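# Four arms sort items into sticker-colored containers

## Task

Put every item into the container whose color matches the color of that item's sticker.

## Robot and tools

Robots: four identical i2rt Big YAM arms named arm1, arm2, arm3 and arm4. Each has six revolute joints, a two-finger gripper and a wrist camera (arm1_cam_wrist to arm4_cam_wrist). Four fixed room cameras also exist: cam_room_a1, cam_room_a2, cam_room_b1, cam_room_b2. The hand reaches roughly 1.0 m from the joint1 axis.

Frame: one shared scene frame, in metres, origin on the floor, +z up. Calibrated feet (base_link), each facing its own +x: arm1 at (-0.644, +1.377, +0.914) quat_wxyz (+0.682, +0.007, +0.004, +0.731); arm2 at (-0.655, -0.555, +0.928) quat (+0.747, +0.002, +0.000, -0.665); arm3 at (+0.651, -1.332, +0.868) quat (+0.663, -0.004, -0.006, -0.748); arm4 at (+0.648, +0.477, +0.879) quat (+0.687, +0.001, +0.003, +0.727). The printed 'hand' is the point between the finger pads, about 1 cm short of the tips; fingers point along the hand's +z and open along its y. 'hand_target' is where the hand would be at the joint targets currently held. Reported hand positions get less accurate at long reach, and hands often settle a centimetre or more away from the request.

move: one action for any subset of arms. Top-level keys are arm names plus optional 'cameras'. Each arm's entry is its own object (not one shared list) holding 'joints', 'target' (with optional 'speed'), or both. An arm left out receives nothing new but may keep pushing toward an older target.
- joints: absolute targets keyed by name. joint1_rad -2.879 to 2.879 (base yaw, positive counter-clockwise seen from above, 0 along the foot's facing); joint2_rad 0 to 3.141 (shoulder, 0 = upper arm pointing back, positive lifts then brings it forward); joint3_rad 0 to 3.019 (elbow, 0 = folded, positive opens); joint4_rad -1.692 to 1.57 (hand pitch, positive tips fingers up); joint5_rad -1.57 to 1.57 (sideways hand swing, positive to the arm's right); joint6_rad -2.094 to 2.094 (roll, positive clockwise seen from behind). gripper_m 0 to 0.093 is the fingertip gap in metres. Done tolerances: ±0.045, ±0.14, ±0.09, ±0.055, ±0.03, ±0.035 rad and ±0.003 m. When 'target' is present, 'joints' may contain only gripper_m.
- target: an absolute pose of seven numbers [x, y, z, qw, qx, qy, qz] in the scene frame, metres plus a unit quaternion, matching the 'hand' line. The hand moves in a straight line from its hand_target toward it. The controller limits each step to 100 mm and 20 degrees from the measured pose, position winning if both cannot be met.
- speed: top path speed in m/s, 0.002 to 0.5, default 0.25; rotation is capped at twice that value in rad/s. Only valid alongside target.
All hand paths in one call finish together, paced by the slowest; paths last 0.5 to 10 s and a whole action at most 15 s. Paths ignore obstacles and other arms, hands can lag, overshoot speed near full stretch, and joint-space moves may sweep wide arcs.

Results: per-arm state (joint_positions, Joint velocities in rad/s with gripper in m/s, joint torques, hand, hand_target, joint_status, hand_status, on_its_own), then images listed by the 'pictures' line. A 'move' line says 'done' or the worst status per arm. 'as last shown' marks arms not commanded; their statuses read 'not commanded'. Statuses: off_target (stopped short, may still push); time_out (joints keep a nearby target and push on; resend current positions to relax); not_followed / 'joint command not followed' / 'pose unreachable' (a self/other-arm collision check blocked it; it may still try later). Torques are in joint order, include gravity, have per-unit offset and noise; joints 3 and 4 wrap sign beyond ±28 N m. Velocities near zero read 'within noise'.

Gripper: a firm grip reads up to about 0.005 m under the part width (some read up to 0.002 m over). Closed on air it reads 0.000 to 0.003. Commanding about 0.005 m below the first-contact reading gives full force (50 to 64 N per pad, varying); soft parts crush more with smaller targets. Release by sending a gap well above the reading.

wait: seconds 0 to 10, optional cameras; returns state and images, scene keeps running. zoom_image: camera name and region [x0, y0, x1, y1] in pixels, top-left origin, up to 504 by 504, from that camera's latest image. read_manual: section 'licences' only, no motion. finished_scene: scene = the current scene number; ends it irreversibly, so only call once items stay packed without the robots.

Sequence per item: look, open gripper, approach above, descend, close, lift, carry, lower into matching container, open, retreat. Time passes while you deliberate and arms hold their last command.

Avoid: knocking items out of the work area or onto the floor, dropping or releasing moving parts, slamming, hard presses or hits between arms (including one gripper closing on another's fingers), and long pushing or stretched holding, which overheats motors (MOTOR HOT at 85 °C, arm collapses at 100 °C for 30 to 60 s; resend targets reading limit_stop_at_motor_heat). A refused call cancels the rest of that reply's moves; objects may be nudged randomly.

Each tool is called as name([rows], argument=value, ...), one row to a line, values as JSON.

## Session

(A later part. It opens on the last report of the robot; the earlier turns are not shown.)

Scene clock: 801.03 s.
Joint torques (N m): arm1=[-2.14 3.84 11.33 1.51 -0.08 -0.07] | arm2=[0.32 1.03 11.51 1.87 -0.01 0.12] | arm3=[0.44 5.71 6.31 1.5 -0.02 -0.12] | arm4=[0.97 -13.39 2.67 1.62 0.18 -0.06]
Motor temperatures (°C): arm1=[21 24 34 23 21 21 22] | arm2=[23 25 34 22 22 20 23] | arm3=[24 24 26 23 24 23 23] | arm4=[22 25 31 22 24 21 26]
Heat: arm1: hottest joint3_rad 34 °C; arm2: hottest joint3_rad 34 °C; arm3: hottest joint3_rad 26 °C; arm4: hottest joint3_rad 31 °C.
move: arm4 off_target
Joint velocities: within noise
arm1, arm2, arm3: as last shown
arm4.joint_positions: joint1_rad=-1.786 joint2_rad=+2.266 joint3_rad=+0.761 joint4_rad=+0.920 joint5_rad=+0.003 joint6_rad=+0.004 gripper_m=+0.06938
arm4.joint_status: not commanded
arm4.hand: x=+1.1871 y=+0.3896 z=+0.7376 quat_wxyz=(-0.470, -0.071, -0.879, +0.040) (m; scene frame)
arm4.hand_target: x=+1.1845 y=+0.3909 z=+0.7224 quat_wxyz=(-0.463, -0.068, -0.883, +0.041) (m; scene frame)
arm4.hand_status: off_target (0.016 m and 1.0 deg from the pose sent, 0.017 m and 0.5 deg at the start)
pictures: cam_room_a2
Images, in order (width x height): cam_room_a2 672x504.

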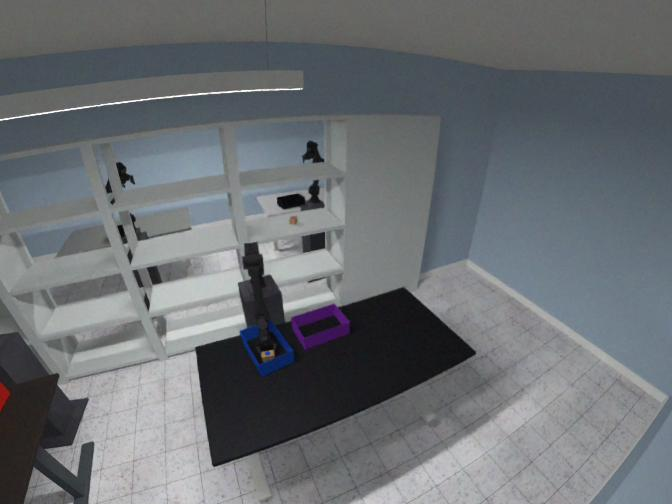

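move(arm4={"joints": {"gripper_m": 0.093}}, cameras=["arm4_cam_wrist"])

move(arm4={"target": [1.15, 0.394, 0.80, -0.463, -0.068, -0.883, 0.041], "speed": 0.12}, cameras=["arm4_cam_wrist"])

Scene clock: 806.53 s.
Joint torques (N m): arm1=[-2.55 3.66 11.32 1.21 -0.02 -0.01] | arm2=[0.44 1.03 11.49 1.85 0 0.11] | arm3=[0.5 5.77 6.3 1.51 -0.02 -0.11] | arm4=[0.67 -13.86 2.63 1.43 0.18 -0.01]
Motor temperatures (°C): arm1=[21 24 34 23 21 21 22] | arm2=[23 25 34 22 22 20 23] | arm3=[24 24 26 23 24 23 23] | arm4=[22 25 31 22 24 21 26]
Heat: arm1: hottest joint3_rad 34 °C; arm2: hottest joint3_rad 34 °C; arm3: hottest joint3_rad 26 °C; arm4: hottest joint3_rad 31 °C.
move: arm4 done
Joint velocities: within noise
arm1, arm2, arm3: as last shown
arm4.joint_positions: joint1_rad=-1.785 joint2_rad=+2.267 joint3_rad=+0.762 joint4_rad=+0.922 joint5_rad=+0.003 joint6_rad=+0.004 gripper_m=+0.09291
arm4.joint_status: all done
arm4.hand: x=+1.1873 y=+0.3897 z=+0.7374 quat_wxyz=(-0.470, -0.071, -0.879, +0.040) (m; scene frame)
arm4.hand_target: x=+1.1845 y=+0.3911 z=+0.7223 quat_wxyz=(-0.463, -0.068, -0.883, +0.041) (m; scene frame)
arm4.hand_status: not commanded
pictures: arm4_cam_wrist
Images, in order (width x height): arm4_cam_wrist 672x504.

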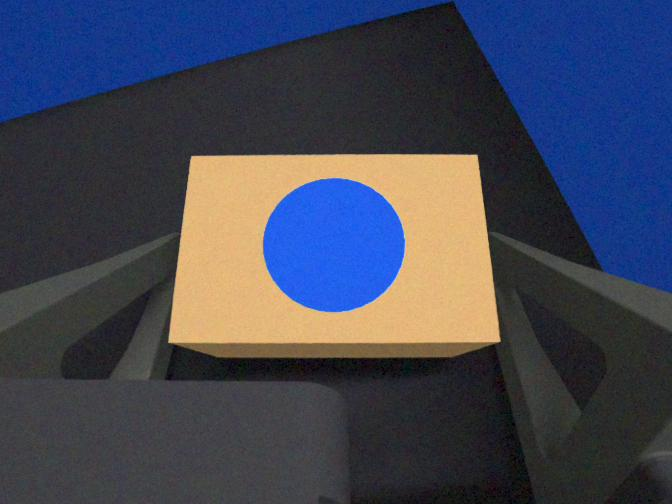

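Scene clock: 807.83 s.
Joint torques (N m): arm1=[-2.55 3.72 11.34 1.37 -0.04 -0.08] | arm2=[0.44 1.14 11.52 1.88 -0.01 0.11] | arm3=[0.67 5.89 6.35 1.57 -0.01 -0.12] | arm4=[0.21 -15.79 2.06 0.92 -0.04 -0.05]
Motor temperatures (°C): arm1=[21 24 34 23 21 21 22] | arm2=[23 25 34 22 22 20 23] | arm3=[24 24 26 23 24 23 23] | arm4=[22 25 31 22 24 21 26]
Heat: arm1: hottest joint3_rad 34 °C; arm2: hottest joint3_rad 34 °C; arm3: hottest joint3_rad 26 °C; arm4: hottest joint3_rad 31 °C.
move: arm4 done
Joint velocities: within noise
arm1.joint_positions: joint1_rad=-2.250 joint2_rad=+0.595 joint3_rad=+1.280 joint4_rad=-1.290 joint5_rad=-0.013 joint6_rad=-0.006 gripper_m=+0.09297
arm1.joint_status: not commanded
arm1.hand: x=-0.4347 y=+1.2373 z=+1.4114 quat_wxyz=(-0.437, -0.261, -0.850, +0.136) (m; scene frame)
arm1.hand_target: x=-0.4372 y=+1.2366 z=+1.4181 quat_wxyz=(-0.438, -0.261, -0.849, +0.140) (m; scene frame)
arm1.hand_status: not commanded
arm2, arm3: as last shown
arm4.joint_positions: joint1_rad=-1.785 joint2_rad=+2.034 joint3_rad=+0.611 joint4_rad=+0.836 joint5_rad=+0.002 joint6_rad=+0.003 gripper_m=+0.09291
arm4.joint_status: not commanded
arm4.hand: x=+1.1537 y=+0.3954 z=+0.8018 quat_wxyz=(-0.469, -0.071, -0.880, +0.039) (m; scene frame)
arm4.hand_target: x=+1.1500 y=+0.3941 z=+0.8000 quat_wxyz=(-0.463, -0.068, -0.883, +0.041) (m; scene frame)
arm4.hand_status: done (0.004 m and 0.9 deg from the pose sent, 0.073 m and 1.0 deg at the start)
pictures: arm4_cam_wrist
Images, in order (width x height): arm4_cam_wrist 672x504.

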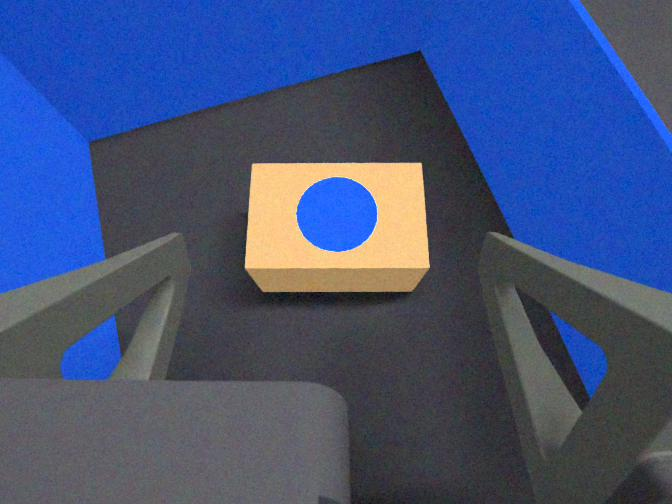

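move(arm4={"target": [1.10, 0.40, 1.0, -0.463, -0.068, -0.883, 0.041], "speed": 0.25}, cameras=[])

move(arm4={"joints": {"joint2_rad": 0.6, "joint3_rad": 1.3, "joint4_rad": -1.0, "joint5_rad": 0, "joint6_rad": 0}}, cameras=[])

move(arm4={"joints": {"joint1_rad": 0.904}}, cameras=["arm4_cam_wrist"])

move(arm4={"joints": {"joint2_rad": 0.981, "joint3_rad": 1.056, "joint4_rad": -0.686}}, cameras=[])

move(arm4={"target": [0.09, 0.866, 1.11, -0.115, 0.88, 0.279, -0.365], "speed": 0.2}, cameras=["arm4_cam_wrist"])

Scene clock: 817.83 s.
Joint torques (N m): arm1=[-2.84 3.43 11.28 1.32 -0.01 -0.08] | arm2=[0.5 1.14 11.49 1.87 -0.01 0.12] | arm3=[0.56 5.89 6.31 1.52 -0.02 -0.11] | arm4=[0.03 -7.59 8.98 0.95 -0.02 -0.07]
Motor temperatures (°C): arm1=[21 24 34 23 21 21 22] | arm2=[23 25 34 22 22 20 23] | arm3=[24 24 26 23 24 23 23] | arm4=[22 25 30 22 24 21 26]
Heat: arm1: hottest joint3_rad 34 °C; arm2: hottest joint3_rad 34 °C; arm3: hottest joint3_rad 26 °C; arm4: hottest joint3_rad 30 °C.
move: arm4 done
Joint velocities: within noise
arm1, arm3: as last shown
arm2.joint_positions: joint1_rad=+2.139 joint2_rad=+0.593 joint3_rad=+1.284 joint4_rad=-1.287 joint5_rad=+0.002 joint6_rad=+0.001 gripper_m=+0.09292
arm2.joint_status: not commanded
arm2.hand: x=-0.4669 y=-0.4033 z=+1.4331 quat_wxyz=(-0.443, +0.296, -0.832, -0.158) (m; scene frame)
arm2.hand_target: x=-0.4670 y=-0.4046 z=+1.4366 quat_wxyz=(-0.441, +0.292, -0.834, -0.158) (m; scene frame)
arm2.hand_status: not commanded
arm4.joint_positions: joint1_rad=-1.791 joint2_rad=+1.236 joint3_rad=+0.516 joint4_rad=+0.124 joint5_rad=-0.005 joint6_rad=+0.000 gripper_m=+0.09291
arm4.joint_status: not commanded
arm4.hand: x=+1.0946 y=+0.4046 z=+0.9976 quat_wxyz=(-0.465, -0.070, -0.882, +0.038) (m; scene frame)
arm4.hand_target: x=+1.0998 y=+0.4000 z=+0.9999 quat_wxyz=(-0.463, -0.068, -0.883, +0.041) (m; scene frame)
arm4.hand_status: done (0.007 m and 0.5 deg from the pose sent, 0.205 m and 0.9 deg at the start)
pictures: none
No camera images: "cameras" was empty.

Scene clock: 819.47 s.
Joint torques (N m): arm1=[-2.26 3.72 11.36 1.44 -0.07 -0.03] | arm2=[0.38 1.14 11.54 1.87 -0.01 0.11] | arm3=[0.67 5.71 6.34 1.5 -0.02 -0.12] | arm4=[0.15 0.67 8.44 1.03 0.2 0.03]
Motor temperatures (°C): arm1=[21 24 34 23 21 21 22] | arm2=[23 25 34 22 22 20 23] | arm3=[24 24 26 23 24 23 23] | arm4=[22 25 30 22 24 21 26]
Heat: arm1: hottest joint3_rad 34 °C; arm2: hottest joint3_rad 34 °C; arm3: hottest joint3_rad 26 °C; arm4: hottest joint3_rad 30 °C.
move: arm4 done
Joint velocities: within noise
arm1, arm2, arm3: as last shown
arm4.joint_positions: joint1_rad=-1.791 joint2_rad=+0.603 joint3_rad=+1.295 joint4_rad=-0.988 joint5_rad=-0.003 joint6_rad=+0.000 gripper_m=+0.09291
arm4.joint_status: all done
arm4.hand: x=+0.9246 y=+0.4342 z=+1.4512 quat_wxyz=(-0.592, -0.064, -0.802, +0.049) (m; scene frame)
arm4.hand_target: x=+0.9210 y=+0.4316 z=+1.4519 quat_wxyz=(-0.590, -0.068, -0.803, +0.053) (m; scene frame)
arm4.hand_status: not commanded
pictures: none
No camera images: "cameras" was empty.

Scene clock: 821.70 s.
Joint torques (N m): arm1=[-2.49 4.01 11.14 1.4 -0.02 -0.03] | arm2=[0.38 1.03 11.51 1.89 0 0.11] | arm3=[0.62 5.77 6.3 1.51 -0.02 -0.12] | arm4=[0.97 0.67 8.29 1.07 0.12 0.05]
Motor temperatures (°C): arm1=[21 24 34 23 21 21 22] | arm2=[23 25 34 22 22 20 23] | arm3=[24 24 26 23 24 23 23] | arm4=[22 25 30 22 24 21 26]
Heat: arm1: hottest joint3_rad 34 °C; arm2: hottest joint3_rad 34 °C; arm3: hottest joint3_rad 26 °C; arm4: hottest joint3_rad 30 °C.
move: arm4 done
Joint velocities: within noise
arm1, arm2: as last shown
arm3.joint_positions: joint1_rad=-1.980 joint2_rad=+0.399 joint3_rad=+1.400 joint4_rad=-1.194 joint5_rad=+0.001 joint6_rad=+0.007 gripper_m=+0.09402
arm3.joint_status: not commanded
arm3.hand: x=+0.5242 y=-1.2486 z=+1.4811 quat_wxyz=(+0.160, -0.746, +0.209, +0.612) (m; scene frame)
arm3.hand_target: x=+0.5246 y=-1.2473 z=+1.4793 quat_wxyz=(+0.164, -0.748, +0.211, +0.608) (m; scene frame)
arm3.hand_status: not commanded
arm4.joint_positions: joint1_rad=+0.899 joint2_rad=+0.603 joint3_rad=+1.295 joint4_rad=-0.988 joint5_rad=-0.001 joint6_rad=+0.000 gripper_m=+0.09295
arm4.joint_status: all done
arm4.hand: x=+0.4240 y=+0.6397 z=+1.4529 quat_wxyz=(-0.178, +0.765, -0.245, -0.569) (m; scene frame)
arm4.hand_target: x=+0.4259 y=+0.6371 z=+1.4535 quat_wxyz=(-0.177, +0.766, -0.243, -0.568) (m; scene frame)
arm4.hand_status: not commanded
pictures: arm4_cam_wrist
Images, in order (width x height): arm4_cam_wrist 672x504.

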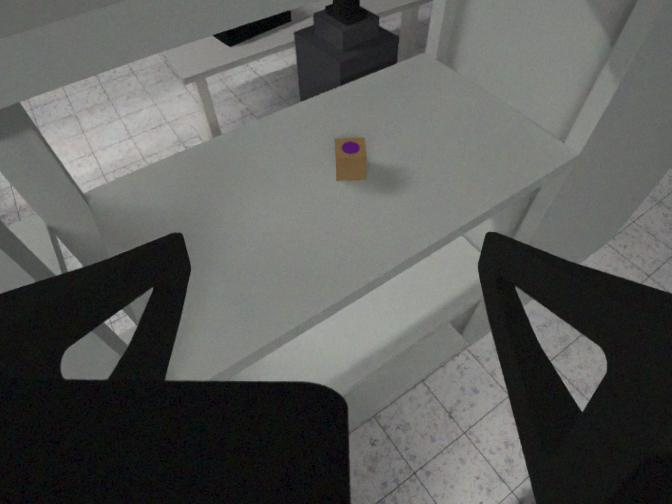

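Scene clock: 823.03 s.
Joint torques (N m): arm1=[-2.67 4.19 11.25 1.32 -0.04 -0.04] | arm2=[0.5 1.14 11.49 1.87 -0.01 0.11] | arm3=[0.44 5.83 6.34 1.5 -0.02 -0.12] | arm4=[1.2 -6.83 11.47 1.89 0.11 0.05]
Motor temperatures (°C): arm1=[21 24 34 23 21 21 22] | arm2=[23 25 34 22 22 20 23] | arm3=[24 24 26 23 24 23 23] | arm4=[22 25 30 22 24 21 26]
Heat: arm1: hottest joint3_rad 34 °C; arm2: hottest joint3_rad 34 °C; arm3: hottest joint3_rad 26 °C; arm4: hottest joint3_rad 30 °C.
move: arm4 done
Joint velocities: within noise
arm1, arm2, arm3: as last shown
arm4.joint_positions: joint1_rad=+0.899 joint2_rad=+0.984 joint3_rad=+1.031 joint4_rad=-0.703 joint5_rad=-0.001 joint6_rad=+0.000 gripper_m=+0.09295
arm4.joint_status: all done
arm4.hand: x=+0.2862 y=+0.7355 z=+1.2312 quat_wxyz=(-0.131, +0.854, -0.273, -0.423) (m; scene frame)
arm4.hand_target: x=+0.2812 y=+0.7369 z=+1.2504 quat_wxyz=(-0.137, +0.845, -0.268, -0.442) (m; scene frame)
arm4.hand_status: not commanded
pictures: none
No camera images: "cameras" was empty.

Scene clock: 826.70 s.
Joint torques (N m): arm1=[-3.37 4.19 11.15 1.17 0.01 -0.07] | arm2=[0.5 1.08 11.49 1.85 -0.01 0.11] | arm3=[0.5 5.83 6.3 1.47 -0.03 -0.12] | arm4=[0.62 -17.73 12.89 0.46 -0.35 -0.1]
Motor temperatures (°C): arm1=[21 24 34 23 21 21 22] | arm2=[23 25 34 22 22 20 23] | arm3=[24 24 26 23 24 23 23] | arm4=[22 25 31 22 24 21 26]
Heat: arm1: hottest joint3_rad 34 °C; arm2: hottest joint3_rad 34 °C; arm3: hottest joint3_rad 26 °C; arm4: hottest joint3_rad 31 °C.
move: arm4 off_target
Joint velocities: within noise
arm1, arm2, arm3: as last shown
arm4.joint_positions: joint1_rad=+0.800 joint2_rad=+1.751 joint3_rad=+1.519 joint4_rad=-0.717 joint5_rad=-0.480 joint6_rad=-1.161 gripper_m=+0.09296
arm4.joint_status: not commanded
arm4.hand: x=+0.0984 y=+0.8510 z=+1.0991 quat_wxyz=(-0.105, +0.885, +0.275, -0.361) (m; scene frame)
arm4.hand_target: x=+0.0908 y=+0.8654 z=+1.1100 quat_wxyz=(-0.116, +0.881, +0.279, -0.365) (m; scene frame)
arm4.hand_status: off_target (0.020 m and 1.5 deg from the pose sent, 0.265 m and 64.5 deg at the start)
pictures: arm4_cam_wrist
Images, in order (width x height): arm4_cam_wrist 672x504.

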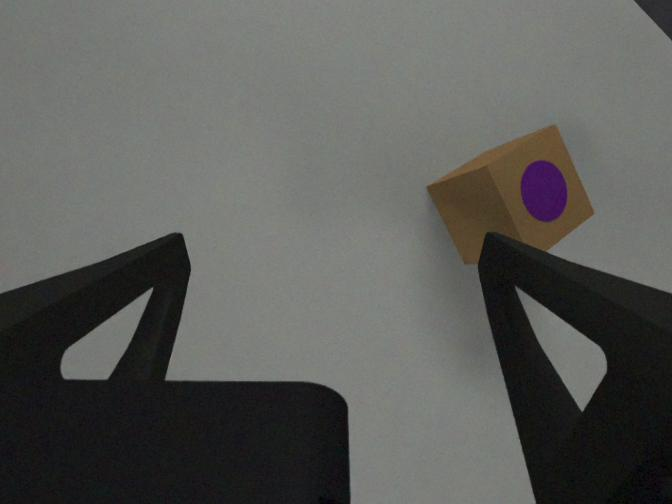

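move(arm4={"target": [0.10, 0.86, 1.12, 0.1148, -0.8814, 0.2771, 0.3651], "speed": 0.2}, cameras=["arm4_cam_wrist"])

Scene clock: 834.13 s.
Joint torques (N m): arm1=[-2.37 3.66 11.1 1.33 -0.04 -0.05] | arm2=[0.56 0.97 11.48 1.87 -0.01 0.12] | arm3=[0.56 5.77 6.37 1.52 -0.02 -0.13] | arm4=[1.32 -20.6 9.59 0.65 0.22 0.17]
Motor temperatures (°C): arm1=[21 24 34 23 21 21 22] | arm2=[23 25 34 22 22 20 23] | arm3=[24 24 26 23 24 23 23] | arm4=[22 25 32 22 24 21 25]
Heat: arm1: hottest joint3_rad 34 °C; arm2: hottest joint3_rad 34 °C; arm3: hottest joint3_rad 26 °C; arm4: hottest joint3_rad 32 °C.
move: arm4 off_target
Joint velocities: within noise
arm1, arm2, arm3: as last shown
arm4.joint_positions: joint1_rad=+0.901 joint2_rad=+1.678 joint3_rad=+1.424 joint4_rad=-0.543 joint5_rad=+0.003 joint6_rad=-0.016 gripper_m=+0.09296
arm4.joint_status: not commanded
arm4.hand: x=+0.1004 y=+0.8652 z=+1.1084 quat_wxyz=(-0.116, +0.884, -0.274, -0.360) (m; scene frame)
arm4.hand_target: x=+0.1000 y=+0.8600 z=+1.1199 quat_wxyz=(-0.115, +0.881, -0.277, -0.365) (m; scene frame)
arm4.hand_status: off_target (0.013 m and 0.8 deg from the pose sent, 0.023 m and 64.1 deg at the start)
pictures: arm4_cam_wrist
Images, in order (width x height): arm4_cam_wrist 672x504.

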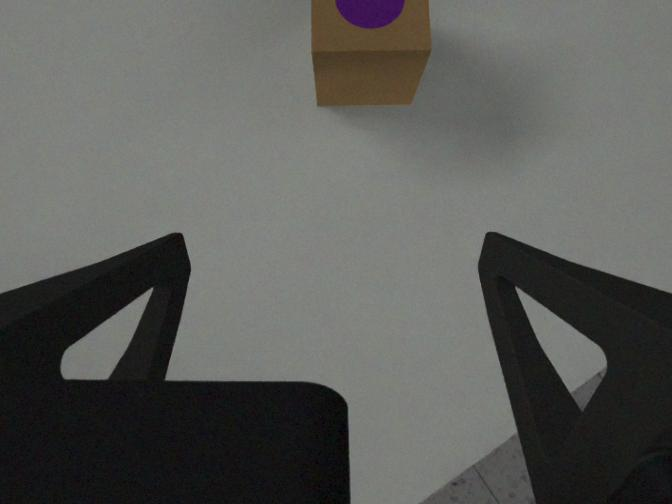

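move(arm4={"target": [0.061, 0.910, 1.075, 0.1148, -0.8814, 0.2771, 0.3651], "speed": 0.12}, cameras=["arm4_cam_wrist"])

Scene clock: 852.23 s.
Joint torques (N m): arm1=[-2.67 3.96 11.17 1.37 -0.02 -0.06] | arm2=[0.38 1.03 11.51 1.88 -0.01 0.12] | arm3=[0.56 5.83 6.3 1.54 -0.02 -0.12] | arm4=[0.44 -19.49 12.82 1.68 -0.06 -0.04]
Motor temperatures (°C): arm1=[21 24 34 23 21 21 21] | arm2=[23 25 34 22 22 20 23] | arm3=[24 24 26 23 24 23 23] | arm4=[22 26 33 22 24 21 25]
Heat: arm1: hottest joint3_rad 34 °C; arm2: hottest joint3_rad 34 °C; arm3: hottest joint3_rad 26 °C; arm4: hottest joint3_rad 33 °C.
move: arm4 off_target
Joint velocities: within noise
arm1, arm2, arm3: as last shown
arm4.joint_positions: joint1_rad=+0.883 joint2_rad=+1.819 joint3_rad=+1.498 joint4_rad=-0.515 joint5_rad=-0.012 joint6_rad=-0.015 gripper_m=+0.09296
arm4.joint_status: not commanded
arm4.hand: x=+0.0761 y=+0.8943 z=+1.0581 quat_wxyz=(-0.107, +0.889, -0.282, -0.344) (m; scene frame)
arm4.hand_target: x=+0.0625 y=+0.9091 z=+1.0754 quat_wxyz=(-0.115, +0.881, -0.277, -0.365) (m; scene frame)
arm4.hand_status: off_target (0.028 m and 2.8 deg from the pose sent, 0.068 m and 0.8 deg at the start)
pictures: arm4_cam_wrist
Images, in order (width x height): arm4_cam_wrist 672x504.

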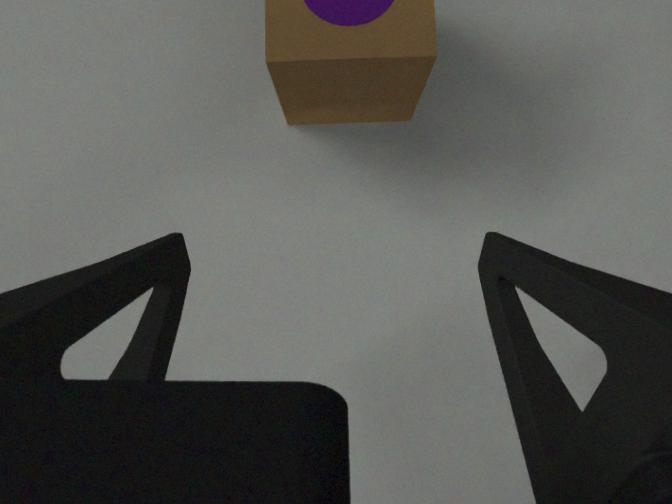

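move(arm4={"target": [-0.012, 0.967, 1.010, 0.1148, -0.8814, 0.2771, 0.3651], "speed": 0.1}, cameras=["arm4_cam_wrist"])

Scene clock: 859.17 s.
Joint torques (N m): arm1=[-2.37 3.66 11.36 1.36 -0.03 0] | arm2=[0.5 1.14 11.49 1.84 0 0.11] | arm3=[0.56 5.95 6.3 1.51 -0.02 -0.11] | arm4=[0.32 -21.95 12.78 1.21 -0.01 -0.09]
Motor temperatures (°C): arm1=[21 24 34 23 21 21 21] | arm2=[23 25 34 22 22 20 23] | arm3=[24 24 26 23 24 23 23] | arm4=[22 26 35 22 24 21 25]
Heat: arm1: hottest joint3_rad 34 °C; arm2: hottest joint3_rad 34 °C; arm3: hottest joint3_rad 26 °C; arm4: hottest joint3_rad 35 °C.
move: arm4 off_target
Joint velocities: within noise
arm1.joint_positions: joint1_rad=-2.250 joint2_rad=+0.595 joint3_rad=+1.280 joint4_rad=-1.290 joint5_rad=-0.013 joint6_rad=-0.006 gripper_m=+0.09297
arm1.joint_status: not commanded
arm1.hand: x=-0.4347 y=+1.2373 z=+1.4114 quat_wxyz=(-0.437, -0.261, -0.850, +0.136) (m; scene frame)
arm1.hand_target: x=-0.4372 y=+1.2366 z=+1.4181 quat_wxyz=(-0.438, -0.261, -0.849, +0.140) (m; scene frame)
arm1.hand_status: not commanded
arm2, arm3: as last shown
arm4.joint_positions: joint1_rad=+0.883 joint2_rad=+2.092 joint3_rad=+1.787 joint4_rad=-0.498 joint5_rad=-0.015 joint6_rad=-0.016 gripper_m=+0.09296
arm4.joint_status: not commanded
arm4.hand: x=-0.0021 y=+0.9509 z=+1.0137 quat_wxyz=(-0.110, +0.884, -0.279, -0.359) (m; scene frame)
arm4.hand_target: x=-0.0107 y=+0.9664 z=+1.0099 quat_wxyz=(-0.115, +0.881, -0.277, -0.365) (m; scene frame)
arm4.hand_status: off_target (0.019 m and 0.9 deg from the pose sent, 0.124 m and 2.8 deg at the start)
pictures: arm4_cam_wrist
Images, in order (width x height): arm4_cam_wrist 672x504.

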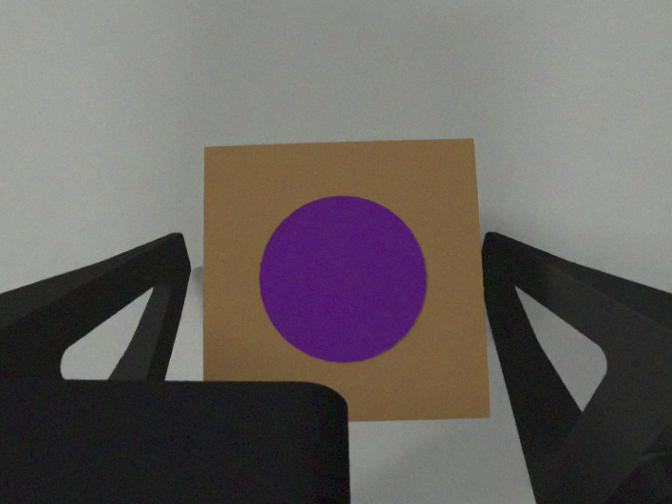

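move(arm4={"joints": {"gripper_m": 0.05}}, cameras=["arm4_cam_wrist"])

move(arm4={"target": [0.015, 0.945, 1.09, 0.1148, -0.8814, 0.2771, 0.3651], "speed": 0.12}, cameras=["arm4_cam_wrist"])

move(arm4={"target": [0.29, 0.735, 1.25, 0.1148, -0.8814, 0.2771, 0.3651], "speed": 0.25}, cameras=["arm4_cam_wrist"])

Scene clock: 864.23 s.
Joint torques (N m): arm1=[-2.67 3.9 11.33 1.39 -0.02 -0.06] | arm2=[0.38 1.14 11.49 1.87 -0.01 0.11] | arm3=[0.56 5.83 6.31 1.47 -0.01 -0.13] | arm4=[0.03 -22.07 12.75 1.35 -0.01 -0.05]
Motor temperatures (°C): arm1=[21 24 34 23 21 21 21] | arm2=[23 25 34 22 22 20 23] | arm3=[24 24 26 23 24 23 23] | arm4=[22 26 35 22 24 21 25]
Heat: arm1: hottest joint3_rad 34 °C; arm2: hottest joint3_rad 34 °C; arm3: hottest joint3_rad 26 °C; arm4: hottest joint3_rad 35 °C.
move: arm4 off_target
Joint velocities: within noise
arm1, arm3: as last shown
arm2.joint_positions: joint1_rad=+2.139 joint2_rad=+0.593 joint3_rad=+1.284 joint4_rad=-1.287 joint5_rad=+0.002 joint6_rad=+0.001 gripper_m=+0.09292
arm2.joint_status: not commanded
arm2.hand: x=-0.4669 y=-0.4033 z=+1.4331 quat_wxyz=(-0.443, +0.296, -0.832, -0.158) (m; scene frame)
arm2.hand_target: x=-0.4670 y=-0.4046 z=+1.4366 quat_wxyz=(-0.441, +0.292, -0.834, -0.158) (m; scene frame)
arm2.hand_status: not commanded
arm4.joint_positions: joint1_rad=+0.882 joint2_rad=+2.093 joint3_rad=+1.787 joint4_rad=-0.498 joint5_rad=-0.015 joint6_rad=-0.017 gripper_m=+0.05335
arm4.joint_status: gripper_m off_target (ended at +0.05338, target +0.05000)
arm4.hand: x=-0.0016 y=+0.9519 z=+1.0136 quat_wxyz=(-0.111, +0.884, -0.279, -0.359) (m; scene frame)
arm4.hand_target: x=-0.0109 y=+0.9662 z=+1.0099 quat_wxyz=(-0.115, +0.881, -0.277, -0.365) (m; scene frame)
arm4.hand_status: not commanded
pictures: arm4_cam_wrist
Images, in order (width x height): arm4_cam_wrist 672x504.

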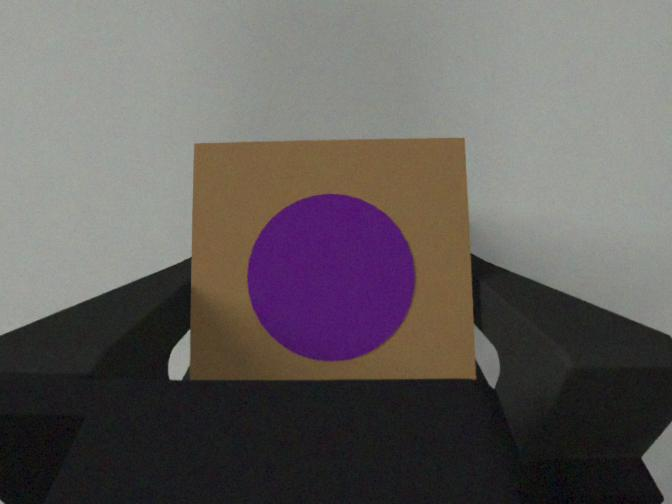

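Scene clock: 865.70 s.
Joint torques (N m): arm1=[-2.55 3.72 11.33 1.4 -0.04 -0.02] | arm2=[0.38 1.14 11.48 1.89 -0.01 0.12] | arm3=[0.56 5.89 6.34 1.48 -0.02 -0.12] | arm4=[-0.03 -24.64 11.19 0.69 0.05 -0.03]
Motor temperatures (°C): arm1=[21 24 34 23 21 21 21] | arm2=[23 25 34 22 22 20 23] | arm3=[24 24 26 23 24 23 23] | arm4=[22 26 35 22 24 21 25]
Heat: arm1: hottest joint3_rad 34 °C; arm2: hottest joint3_rad 34 °C; arm3: hottest joint3_rad 26 °C; arm4: hottest joint3_rad 35 °C.
move: arm4 off_target
Joint velocities: within noise
arm1, arm2, arm3: as last shown
arm4.joint_positions: joint1_rad=+0.882 joint2_rad=+1.992 joint3_rad=+1.787 joint4_rad=-0.605 joint5_rad=-0.015 joint6_rad=-0.017 gripper_m=+0.05335
arm4.joint_status: not commanded
arm4.hand: x=+0.0167 y=+0.9389 z=+1.0728 quat_wxyz=(-0.110, +0.885, -0.280, -0.356) (m; scene frame)
arm4.hand_target: x=+0.0153 y=+0.9447 z=+1.0901 quat_wxyz=(-0.115, +0.881, -0.277, -0.365) (m; scene frame)
arm4.hand_status: off_target (0.018 m and 1.3 deg from the pose sent, 0.078 m and 0.9 deg at the start)
pictures: arm4_cam_wrist
Images, in order (width x height): arm4_cam_wrist 672x504.

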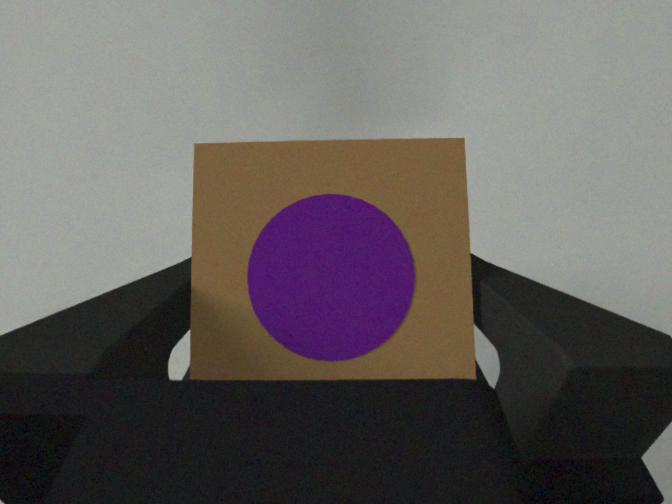

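Scene clock: 867.93 s.
Joint torques (N m): arm1=[-2.67 3.96 11.12 1.24 -0.08 -0.03] | arm2=[0.38 1.14 11.52 1.84 -0.01 0.11] | arm3=[0.5 5.83 6.32 1.55 -0.02 -0.12] | arm4=[1.03 -6.65 9.39 0.9 0.19 0.1]
Motor temperatures (°C): arm1=[21 24 34 23 21 21 21] | arm2=[23 25 34 22 22 20 23] | arm3=[24 24 26 23 24 23 23] | arm4=[22 26 35 22 24 21 25]
Heat: arm1: hottest joint3_rad 34 °C; arm2: hottest joint3_rad 34 °C; arm3: hottest joint3_rad 26 °C; arm4: hottest joint3_rad 35 °C.
move: arm4 done
Joint velocities: within noise
arm1, arm2: as last shown
arm3.joint_positions: joint1_rad=-1.980 joint2_rad=+0.399 joint3_rad=+1.400 joint4_rad=-1.194 joint5_rad=+0.001 joint6_rad=+0.007 gripper_m=+0.09402
arm3.joint_status: not commanded
arm3.hand: x=+0.5242 y=-1.2486 z=+1.4811 quat_wxyz=(+0.160, -0.746, +0.209, +0.612) (m; scene frame)
arm3.hand_target: x=+0.5246 y=-1.2473 z=+1.4793 quat_wxyz=(+0.164, -0.748, +0.211, +0.608) (m; scene frame)
arm3.hand_status: not commanded
arm4.joint_positions: joint1_rad=+0.885 joint2_rad=+1.031 joint3_rad=+1.182 joint4_rad=-0.916 joint5_rad=-0.007 joint6_rad=-0.017 gripper_m=+0.05335
arm4.joint_status: not commanded
arm4.hand: x=+0.2930 y=+0.7373 z=+1.2571 quat_wxyz=(-0.119, +0.877, -0.277, -0.374) (m; scene frame)
arm4.hand_target: x=+0.2901 y=+0.7351 z=+1.2501 quat_wxyz=(-0.115, +0.881, -0.277, -0.365) (m; scene frame)
arm4.hand_status: done (0.008 m and 1.3 deg from the pose sent, 0.384 m and 1.3 deg at the start)
pictures: arm4_cam_wrist
Images, in order (width x height): arm4_cam_wrist 672x504.

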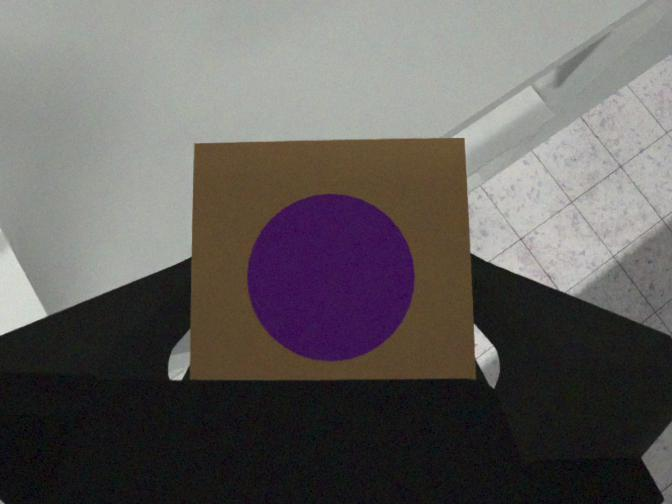

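move(arm4={"joints": {"joint2_rad": 0.6, "joint3_rad": 1.3, "joint4_rad": -1.3, "joint5_rad": 0, "joint6_rad": 0}}, cameras=[])

move(arm4={"joints": {"joint1_rad": -1.087}}, cameras=["arm4_cam_wrist"])

move(arm4={"target": [1.12, 0.762, 0.98, 0.3624, -0.2484, 0.8926, 0.1009], "speed": 0.25}, cameras=["arm4_cam_wrist", "cam_room_a2"])

zoom_image(camera="cam_room_a2", region=[260, 270, 380, 370])

Scene clock: 880.70 s.
Joint torques (N m): arm1=[-2.37 4.07 11.22 1.43 -0.02 -0.07] | arm2=[0.44 1.14 11.49 1.85 -0.01 0.12] | arm3=[0.44 5.71 6.31 1.52 -0.03 -0.13] | arm4=[1.38 1.32 9.01 1.11 0.19 0.17]
Motor temperatures (°C): arm1=[21 24 35 23 21 21 21] | arm2=[23 25 34 22 22 20 23] | arm3=[24 24 26 23 24 23 23] | arm4=[22 25 35 22 24 21 26]
Heat: arm1: hottest joint3_rad 35 °C; arm2: hottest joint3_rad 34 °C; arm3: hottest joint3_rad 26 °C; arm4: hottest joint3_rad 35 °C.
move: arm4 done
Joint velocities: within noise
arm1, arm2, arm3: as last shown
arm4.joint_positions: joint1_rad=+0.885 joint2_rad=+0.602 joint3_rad=+1.285 joint4_rad=-1.291 joint5_rad=-0.003 joint6_rad=-0.014 gripper_m=+0.05335
arm4.joint_status: all done
arm4.hand: x=+0.4512 y=+0.6238 z=+1.3813 quat_wxyz=(-0.143, +0.844, -0.269, -0.442) (m; scene frame)
arm4.hand_target: x=+0.4530 y=+0.6205 z=+1.3872 quat_wxyz=(-0.140, +0.842, -0.271, -0.446) (m; scene frame)
arm4.hand_status: not commanded
pictures: none
No camera images: "cameras" was empty.

Scene clock: 882.67 s.
Joint torques (N m): arm1=[-3.08 4.48 11.25 1.29 -0.05 -0.05] | arm2=[0.38 1.03 11.48 1.88 0 0.11] | arm3=[0.67 5.77 6.34 1.52 -0.02 -0.12] | arm4=[0.85 1.38 8.96 0.99 0.07 0.19]
Motor temperatures (°C): arm1=[21 24 35 23 21 21 21] | arm2=[23 25 34 22 22 20 23] | arm3=[24 24 26 23 24 23 23] | arm4=[22 25 35 22 24 21 26]
Heat: arm1: hottest joint3_rad 35 °C; arm2: hottest joint3_rad 34 °C; arm3: hottest joint3_rad 26 °C; arm4: hottest joint3_rad 35 °C.
move: arm4 done
Joint velocities: within noise
arm1, arm2, arm3: as last shown
arm4.joint_positions: joint1_rad=-1.083 joint2_rad=+0.602 joint3_rad=+1.285 joint4_rad=-1.291 joint5_rad=+0.000 joint6_rad=-0.012 gripper_m=+0.05341
arm4.joint_status: all done
arm4.hand: x=+0.8610 y=+0.6062 z=+1.3794 quat_wxyz=(-0.444, +0.244, -0.853, -0.121) (m; scene frame)
arm4.hand_target: x=+0.8586 y=+0.6036 z=+1.3853 quat_wxyz=(-0.447, +0.237, -0.854, -0.124) (m; scene frame)
arm4.hand_status: not commanded
pictures: arm4_cam_wrist
Images, in order (width x height): arm4_cam_wrist 672x504.

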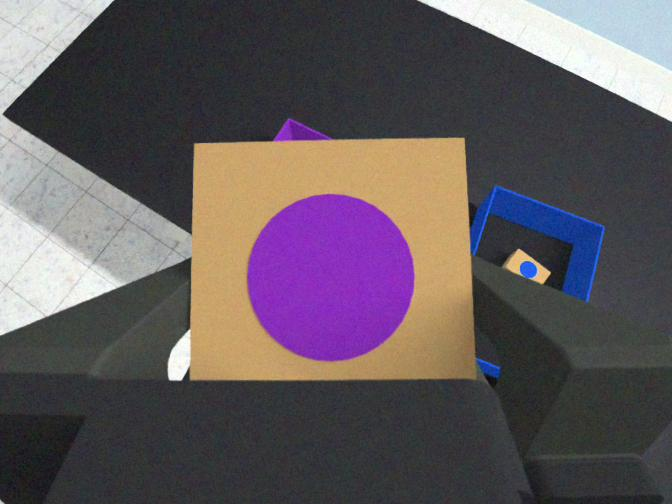

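Scene clock: 885.50 s.
Joint torques (N m): arm1=[-2.9 3.25 11.33 1.29 -0.06 -0.07] | arm2=[0.38 1.14 11.55 1.87 -0.01 0.12] | arm3=[0.62 5.83 6.28 1.5 -0.01 -0.12] | arm4=[0.79 -13.68 10.82 1.69 0.06 0.15]
Motor temperatures (°C): arm1=[21 24 35 23 21 21 21] | arm2=[23 25 34 22 22 20 23] | arm3=[24 24 26 23 24 23 23] | arm4=[22 25 35 22 24 21 26]
Heat: arm1: hottest joint3_rad 35 °C; arm2: hottest joint3_rad 34 °C; arm3: hottest joint3_rad 26 °C; arm4: hottest joint3_rad 35 °C.
move: arm4 off_target
Joint velocities: within noise
arm1, arm2, arm3: as last shown
arm4.joint_positions: joint1_rad=-1.083 joint2_rad=+1.528 joint3_rad=+0.826 joint4_rad=-0.161 joint5_rad=+0.000 joint6_rad=-0.012 gripper_m=+0.05341
arm4.joint_status: not commanded
arm4.hand: x=+1.0977 y=+0.7493 z=+0.9545 quat_wxyz=(-0.332, +0.258, -0.903, -0.090) (m; scene frame)
arm4.hand_target: x=+1.1183 y=+0.7610 z=+0.9807 quat_wxyz=(-0.362, +0.249, -0.893, -0.101) (m; scene frame)
arm4.hand_status: off_target (0.036 m and 4.0 deg from the pose sent, 0.501 m and 10.7 deg at the start)
pictures: arm4_cam_wrist, cam_room_a2
Images, in order (width x height): arm4_cam_wrist 672x504, cam_room_a2 672x504.

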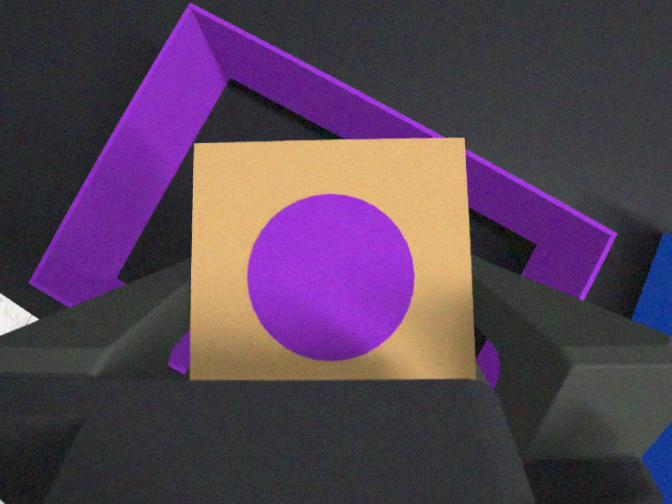

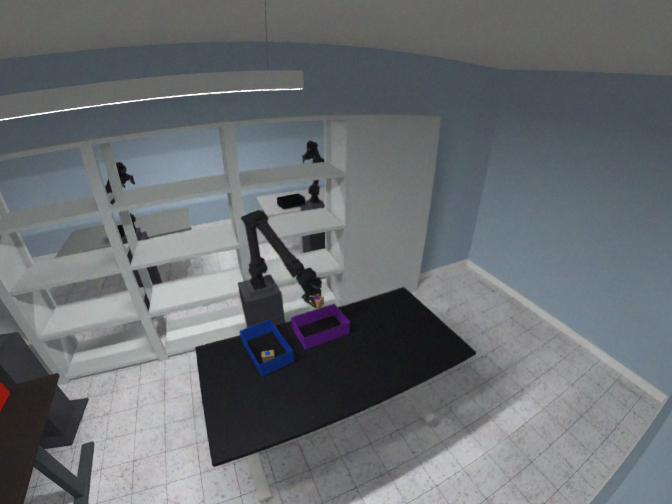

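Scaled by 4.200.

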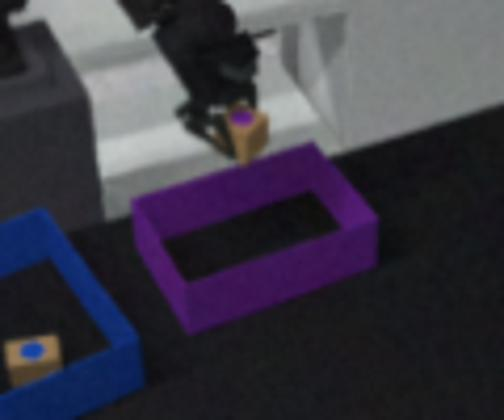

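move(arm4={"target": [1.128, 0.766, 0.80, 0.3762, -0.2526, 0.8864, 0.105], "speed": 0.15}, cameras=["arm4_cam_wrist", "cam_room_a2"])

zoom_image(camera="cam_room_a2", region=[260, 270, 380, 370])

Scene clock: 896.70 s.
Joint torques (N m): arm1=[-1.9 3.43 11.23 1.22 -0.03 -0.03] | arm2=[0.38 0.97 11.51 1.88 -0.01 0.12] | arm3=[0.5 5.89 6.38 1.48 -0.01 -0.11] | arm4=[0.62 -15.74 4.78 1.83 -0.03 0.06]
Motor temperatures (°C): arm1=[21 24 35 23 21 21 21] | arm2=[23 25 35 22 22 20 23] | arm3=[24 24 26 23 24 23 23] | arm4=[22 25 37 22 24 21 26]
Heat: arm1: hottest joint3_rad 35 °C; arm2: hottest joint3_rad 35 °C; arm3: hottest joint3_rad 26 °C; arm4: hottest joint3_rad 37 °C.
move: arm4 done
Joint velocities: within noise
arm1, arm2, arm3: as last shown
arm4.joint_positions: joint1_rad=-1.083 joint2_rad=+1.983 joint3_rad=+0.800 joint4_rad=+0.400 joint5_rad=-0.004 joint6_rad=-0.012 gripper_m=+0.05341
arm4.joint_status: not commanded
arm4.hand: x=+1.1215 y=+0.7644 z=+0.7988 quat_wxyz=(-0.367, +0.255, -0.889, -0.102) (m; scene frame)
arm4.hand_target: x=+1.1279 y=+0.7659 z=+0.8001 quat_wxyz=(-0.376, +0.252, -0.886, -0.105) (m; scene frame)
arm4.hand_status: done (0.007 m and 1.2 deg from the pose sent, 0.158 m and 5.7 deg at the start)
pictures: arm4_cam_wrist, cam_room_a2
Images, in order (width x height): arm4_cam_wrist 672x504, cam_room_a2 672x504.

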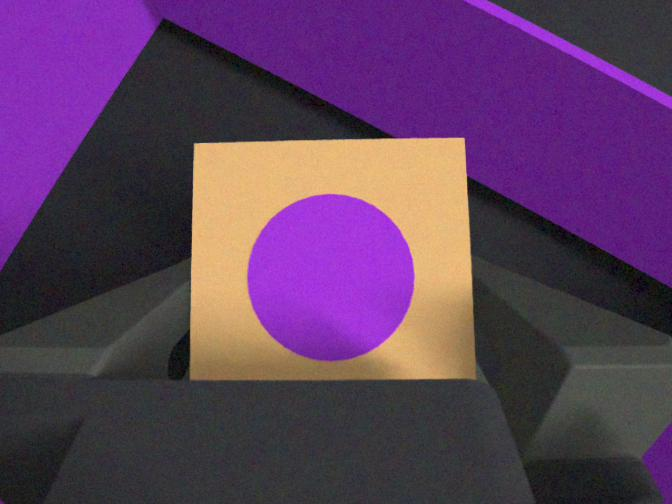

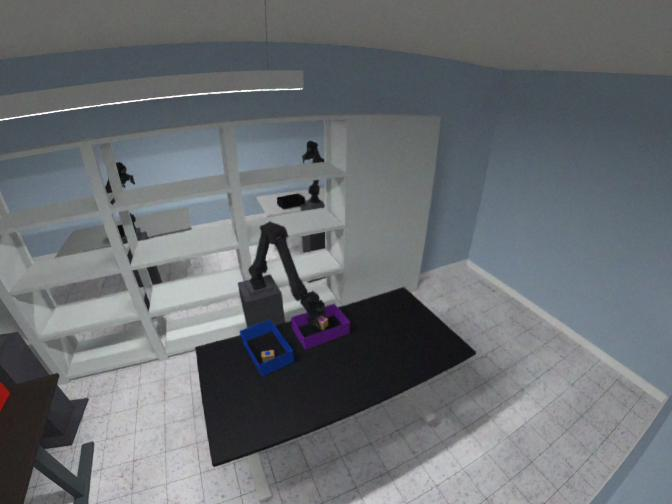

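Scaled by 4.200.

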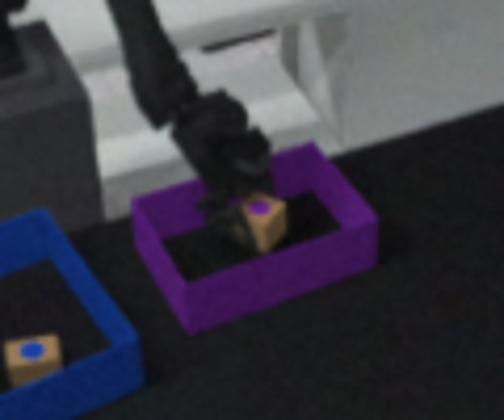

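move(arm4={"target": [1.122, 0.762, 0.76, 0.3762, -0.2526, 0.8864, 0.105], "speed": 0.1}, cameras=[])

move(arm4={"target": [1.122, 0.762, 0.748, 0.3762, -0.2526, 0.8864, 0.105], "speed": 0.05}, cameras=[])

move(arm4={"target": [1.122, 0.762, 0.740, 0.3762, -0.2526, 0.8864, 0.105], "speed": 0.05}, cameras=[])

move(arm4={"target": [1.122, 0.762, 0.733, 0.3762, -0.2526, 0.8864, 0.105], "speed": 0.05}, cameras=["arm4_cam_wrist", "cam_room_a2"])

zoom_image(camera="cam_room_a2", region=[260, 270, 380, 370])

Scene clock: 907.80 s.
Joint torques (N m): arm1=[-2.43 3.96 11.28 1.4 -0.05 -0.04] | arm2=[0.56 1.03 11.51 1.87 -0.01 0.12] | arm3=[0.56 5.77 6.27 1.48 -0.02 -0.13] | arm4=[0.44 -15.97 3.84 1.76 -0.04 0.07]
Motor temperatures (°C): arm1=[21 24 35 23 21 21 21] | arm2=[23 25 35 22 22 20 23] | arm3=[24 24 26 23 24 23 23] | arm4=[22 25 35 22 24 21 27]
Heat: arm1: hottest joint3_rad 35 °C; arm2: hottest joint3_rad 35 °C; arm3: hottest joint3_rad 26 °C; arm4: hottest joint3_rad 35 °C.
move: arm4 done
Joint velocities: within noise
arm1.joint_positions: joint1_rad=-2.250 joint2_rad=+0.595 joint3_rad=+1.280 joint4_rad=-1.290 joint5_rad=-0.013 joint6_rad=-0.006 gripper_m=+0.09297
arm1.joint_status: not commanded
arm1.hand: x=-0.4347 y=+1.2373 z=+1.4114 quat_wxyz=(-0.437, -0.261, -0.850, +0.136) (m; scene frame)
arm1.hand_target: x=-0.4372 y=+1.2366 z=+1.4181 quat_wxyz=(-0.438, -0.261, -0.849, +0.140) (m; scene frame)
arm1.hand_status: not commanded
arm2, arm3: as last shown
arm4.joint_positions: joint1_rad=-1.083 joint2_rad=+2.090 joint3_rad=+0.800 joint4_rad=+0.513 joint5_rad=-0.004 joint6_rad=-0.012 gripper_m=+0.05341
arm4.joint_status: not commanded
arm4.hand: x=+1.1174 y=+0.7620 z=+0.7621 quat_wxyz=(-0.370, +0.255, -0.888, -0.103) (m; scene frame)
arm4.hand_target: x=+1.1219 y=+0.7619 z=+0.7601 quat_wxyz=(-0.376, +0.252, -0.886, -0.105) (m; scene frame)
arm4.hand_status: done (0.005 m and 0.8 deg from the pose sent, 0.039 m and 1.2 deg at the start)
pictures: none
No camera images: "cameras" was empty.

Scene clock: 908.77 s.
Joint torques (N m): arm1=[-2.02 4.37 11.22 1.31 -0.02 -0.07] | arm2=[0.38 0.97 11.51 1.85 0 0.11] | arm3=[0.5 5.89 6.32 1.51 -0.03 -0.12] | arm4=[0.38 -15.33 4.1 1.8 -0.06 0.02]
Motor temperatures (°C): arm1=[21 24 35 23 21 21 21] | arm2=[23 25 35 22 22 20 23] | arm3=[24 24 26 23 24 23 23] | arm4=[22 25 35 22 24 21 27]
Heat: arm1: hottest joint3_rad 35 °C; arm2: hottest joint3_rad 35 °C; arm3: hottest joint3_rad 26 °C; arm4: hottest joint3_rad 35 °C.
move: arm4 done
Joint velocities: within noise
arm1, arm3: as last shown
arm2.joint_positions: joint1_rad=+2.139 joint2_rad=+0.593 joint3_rad=+1.284 joint4_rad=-1.287 joint5_rad=+0.002 joint6_rad=+0.001 gripper_m=+0.09292
arm2.joint_status: not commanded
arm2.hand: x=-0.4669 y=-0.4033 z=+1.4331 quat_wxyz=(-0.443, +0.296, -0.832, -0.158) (m; scene frame)
arm2.hand_target: x=-0.4670 y=-0.4046 z=+1.4366 quat_wxyz=(-0.441, +0.292, -0.834, -0.158) (m; scene frame)
arm2.hand_status: not commanded
arm4.joint_positions: joint1_rad=-1.083 joint2_rad=+2.118 joint3_rad=+0.800 joint4_rad=+0.542 joint5_rad=-0.004 joint6_rad=-0.012 gripper_m=+0.05341
arm4.joint_status: not commanded
arm4.hand: x=+1.1155 y=+0.7608 z=+0.7522 quat_wxyz=(-0.370, +0.255, -0.888, -0.103) (m; scene frame)
arm4.hand_target: x=+1.1218 y=+0.7619 z=+0.7482 quat_wxyz=(-0.376, +0.252, -0.886, -0.105) (m; scene frame)
arm4.hand_status: done (0.008 m and 0.8 deg from the pose sent, 0.015 m and 0.8 deg at the start)
pictures: none
No camera images: "cameras" was empty.

Scene clock: 909.73 s.
Joint torques (N m): arm1=[-2.14 3.84 11.23 1.26 -0.08 -0.04] | arm2=[0.44 1.03 11.48 1.85 0 0.12] | arm3=[0.56 5.77 6.31 1.5 -0.02 -0.12] | arm4=[0.32 -15.15 4.38 1.94 -0.05 0.03]
Motor temperatures (°C): arm1=[21 24 35 23 21 21 21] | arm2=[23 25 35 22 22 20 23] | arm3=[24 24 26 23 24 23 23] | arm4=[22 25 35 22 24 21 27]
Heat: arm1: hottest joint3_rad 35 °C; arm2: hottest joint3_rad 35 °C; arm3: hottest joint3_rad 26 °C; arm4: hottest joint3_rad 35 °C.
move: arm4 done
Joint velocities: within noise
arm1, arm2, arm3: as last shown
arm4.joint_positions: joint1_rad=-1.083 joint2_rad=+2.140 joint3_rad=+0.800 joint4_rad=+0.560 joint5_rad=-0.004 joint6_rad=-0.012 gripper_m=+0.05341
arm4.joint_status: not commanded
arm4.hand: x=+1.1131 y=+0.7594 z=+0.7435 quat_wxyz=(-0.368, +0.255, -0.888, -0.102) (m; scene frame)
arm4.hand_target: x=+1.1217 y=+0.7618 z=+0.7402 quat_wxyz=(-0.376, +0.252, -0.886, -0.105) (m; scene frame)
arm4.hand_status: done (0.010 m and 1.1 deg from the pose sent, 0.014 m and 0.8 deg at the start)
pictures: none
No camera images: "cameras" was empty.

Scene clock: 910.70 s.
Joint torques (N m): arm1=[-2.55 4.48 11.25 1.2 -0.02 -0.04] | arm2=[0.5 1.14 11.48 1.89 0 0.11] | arm3=[0.73 5.66 6.3 1.52 -0.02 -0.12] | arm4=[0.26 -14.56 4.42 1.68 0.01 0.05]
Motor temperatures (°C): arm1=[21 24 35 23 21 21 21] | arm2=[23 25 35 22 22 20 23] | arm3=[24 24 26 23 24 23 23] | arm4=[22 25 34 22 24 21 27]
Heat: arm1: hottest joint3_rad 35 °C; arm2: hottest joint3_rad 35 °C; arm3: hottest joint3_rad 26 °C; arm4: hottest joint3_rad 34 °C.
move: arm4 off_target
Joint velocities: within noise
arm1, arm2: as last shown
arm3.joint_positions: joint1_rad=-1.980 joint2_rad=+0.399 joint3_rad=+1.400 joint4_rad=-1.194 joint5_rad=+0.001 joint6_rad=+0.007 gripper_m=+0.09402
arm3.joint_status: not commanded
arm3.hand: x=+0.5242 y=-1.2486 z=+1.4811 quat_wxyz=(+0.160, -0.746, +0.209, +0.612) (m; scene frame)
arm3.hand_target: x=+0.5246 y=-1.2473 z=+1.4793 quat_wxyz=(+0.164, -0.748, +0.211, +0.608) (m; scene frame)
arm3.hand_status: not commanded
arm4.joint_positions: joint1_rad=-1.083 joint2_rad=+2.156 joint3_rad=+0.803 joint4_rad=+0.577 joint5_rad=-0.005 joint6_rad=-0.012 gripper_m=+0.05341
arm4.joint_status: not commanded
arm4.hand: x=+1.1136 y=+0.7598 z=+0.7392 quat_wxyz=(-0.370, +0.255, -0.887, -0.103) (m; scene frame)
arm4.hand_target: x=+1.1217 y=+0.7618 z=+0.7333 quat_wxyz=(-0.376, +0.252, -0.885, -0.105) (m; scene frame)
arm4.hand_status: off_target (0.011 m and 0.8 deg from the pose sent, 0.014 m and 1.1 deg at the start)
pictures: arm4_cam_wrist, cam_room_a2
Images, in order (width x height): arm4_cam_wrist 672x504, cam_room_a2 672x504.

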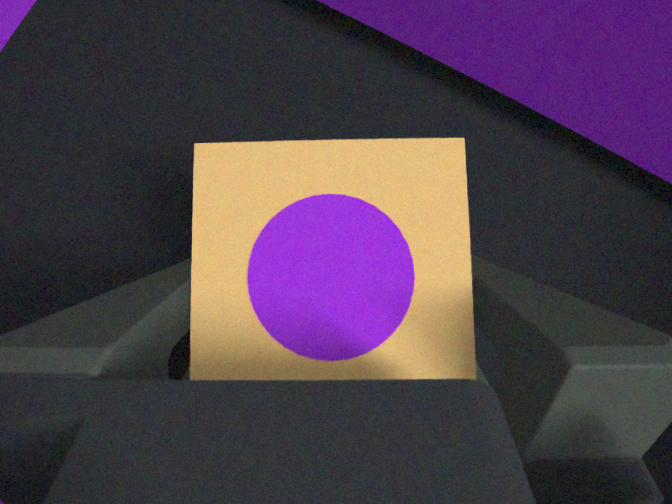

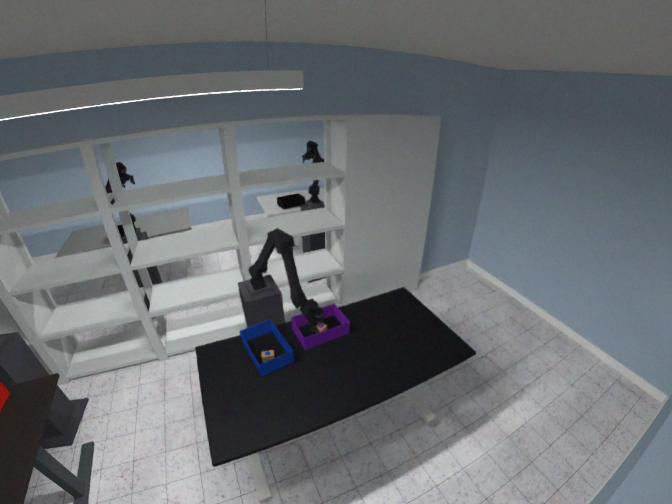

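Scaled by 4.200.

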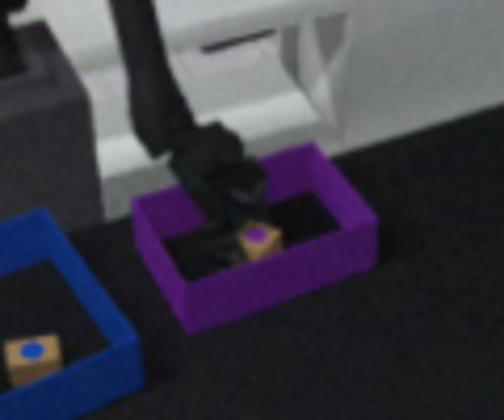

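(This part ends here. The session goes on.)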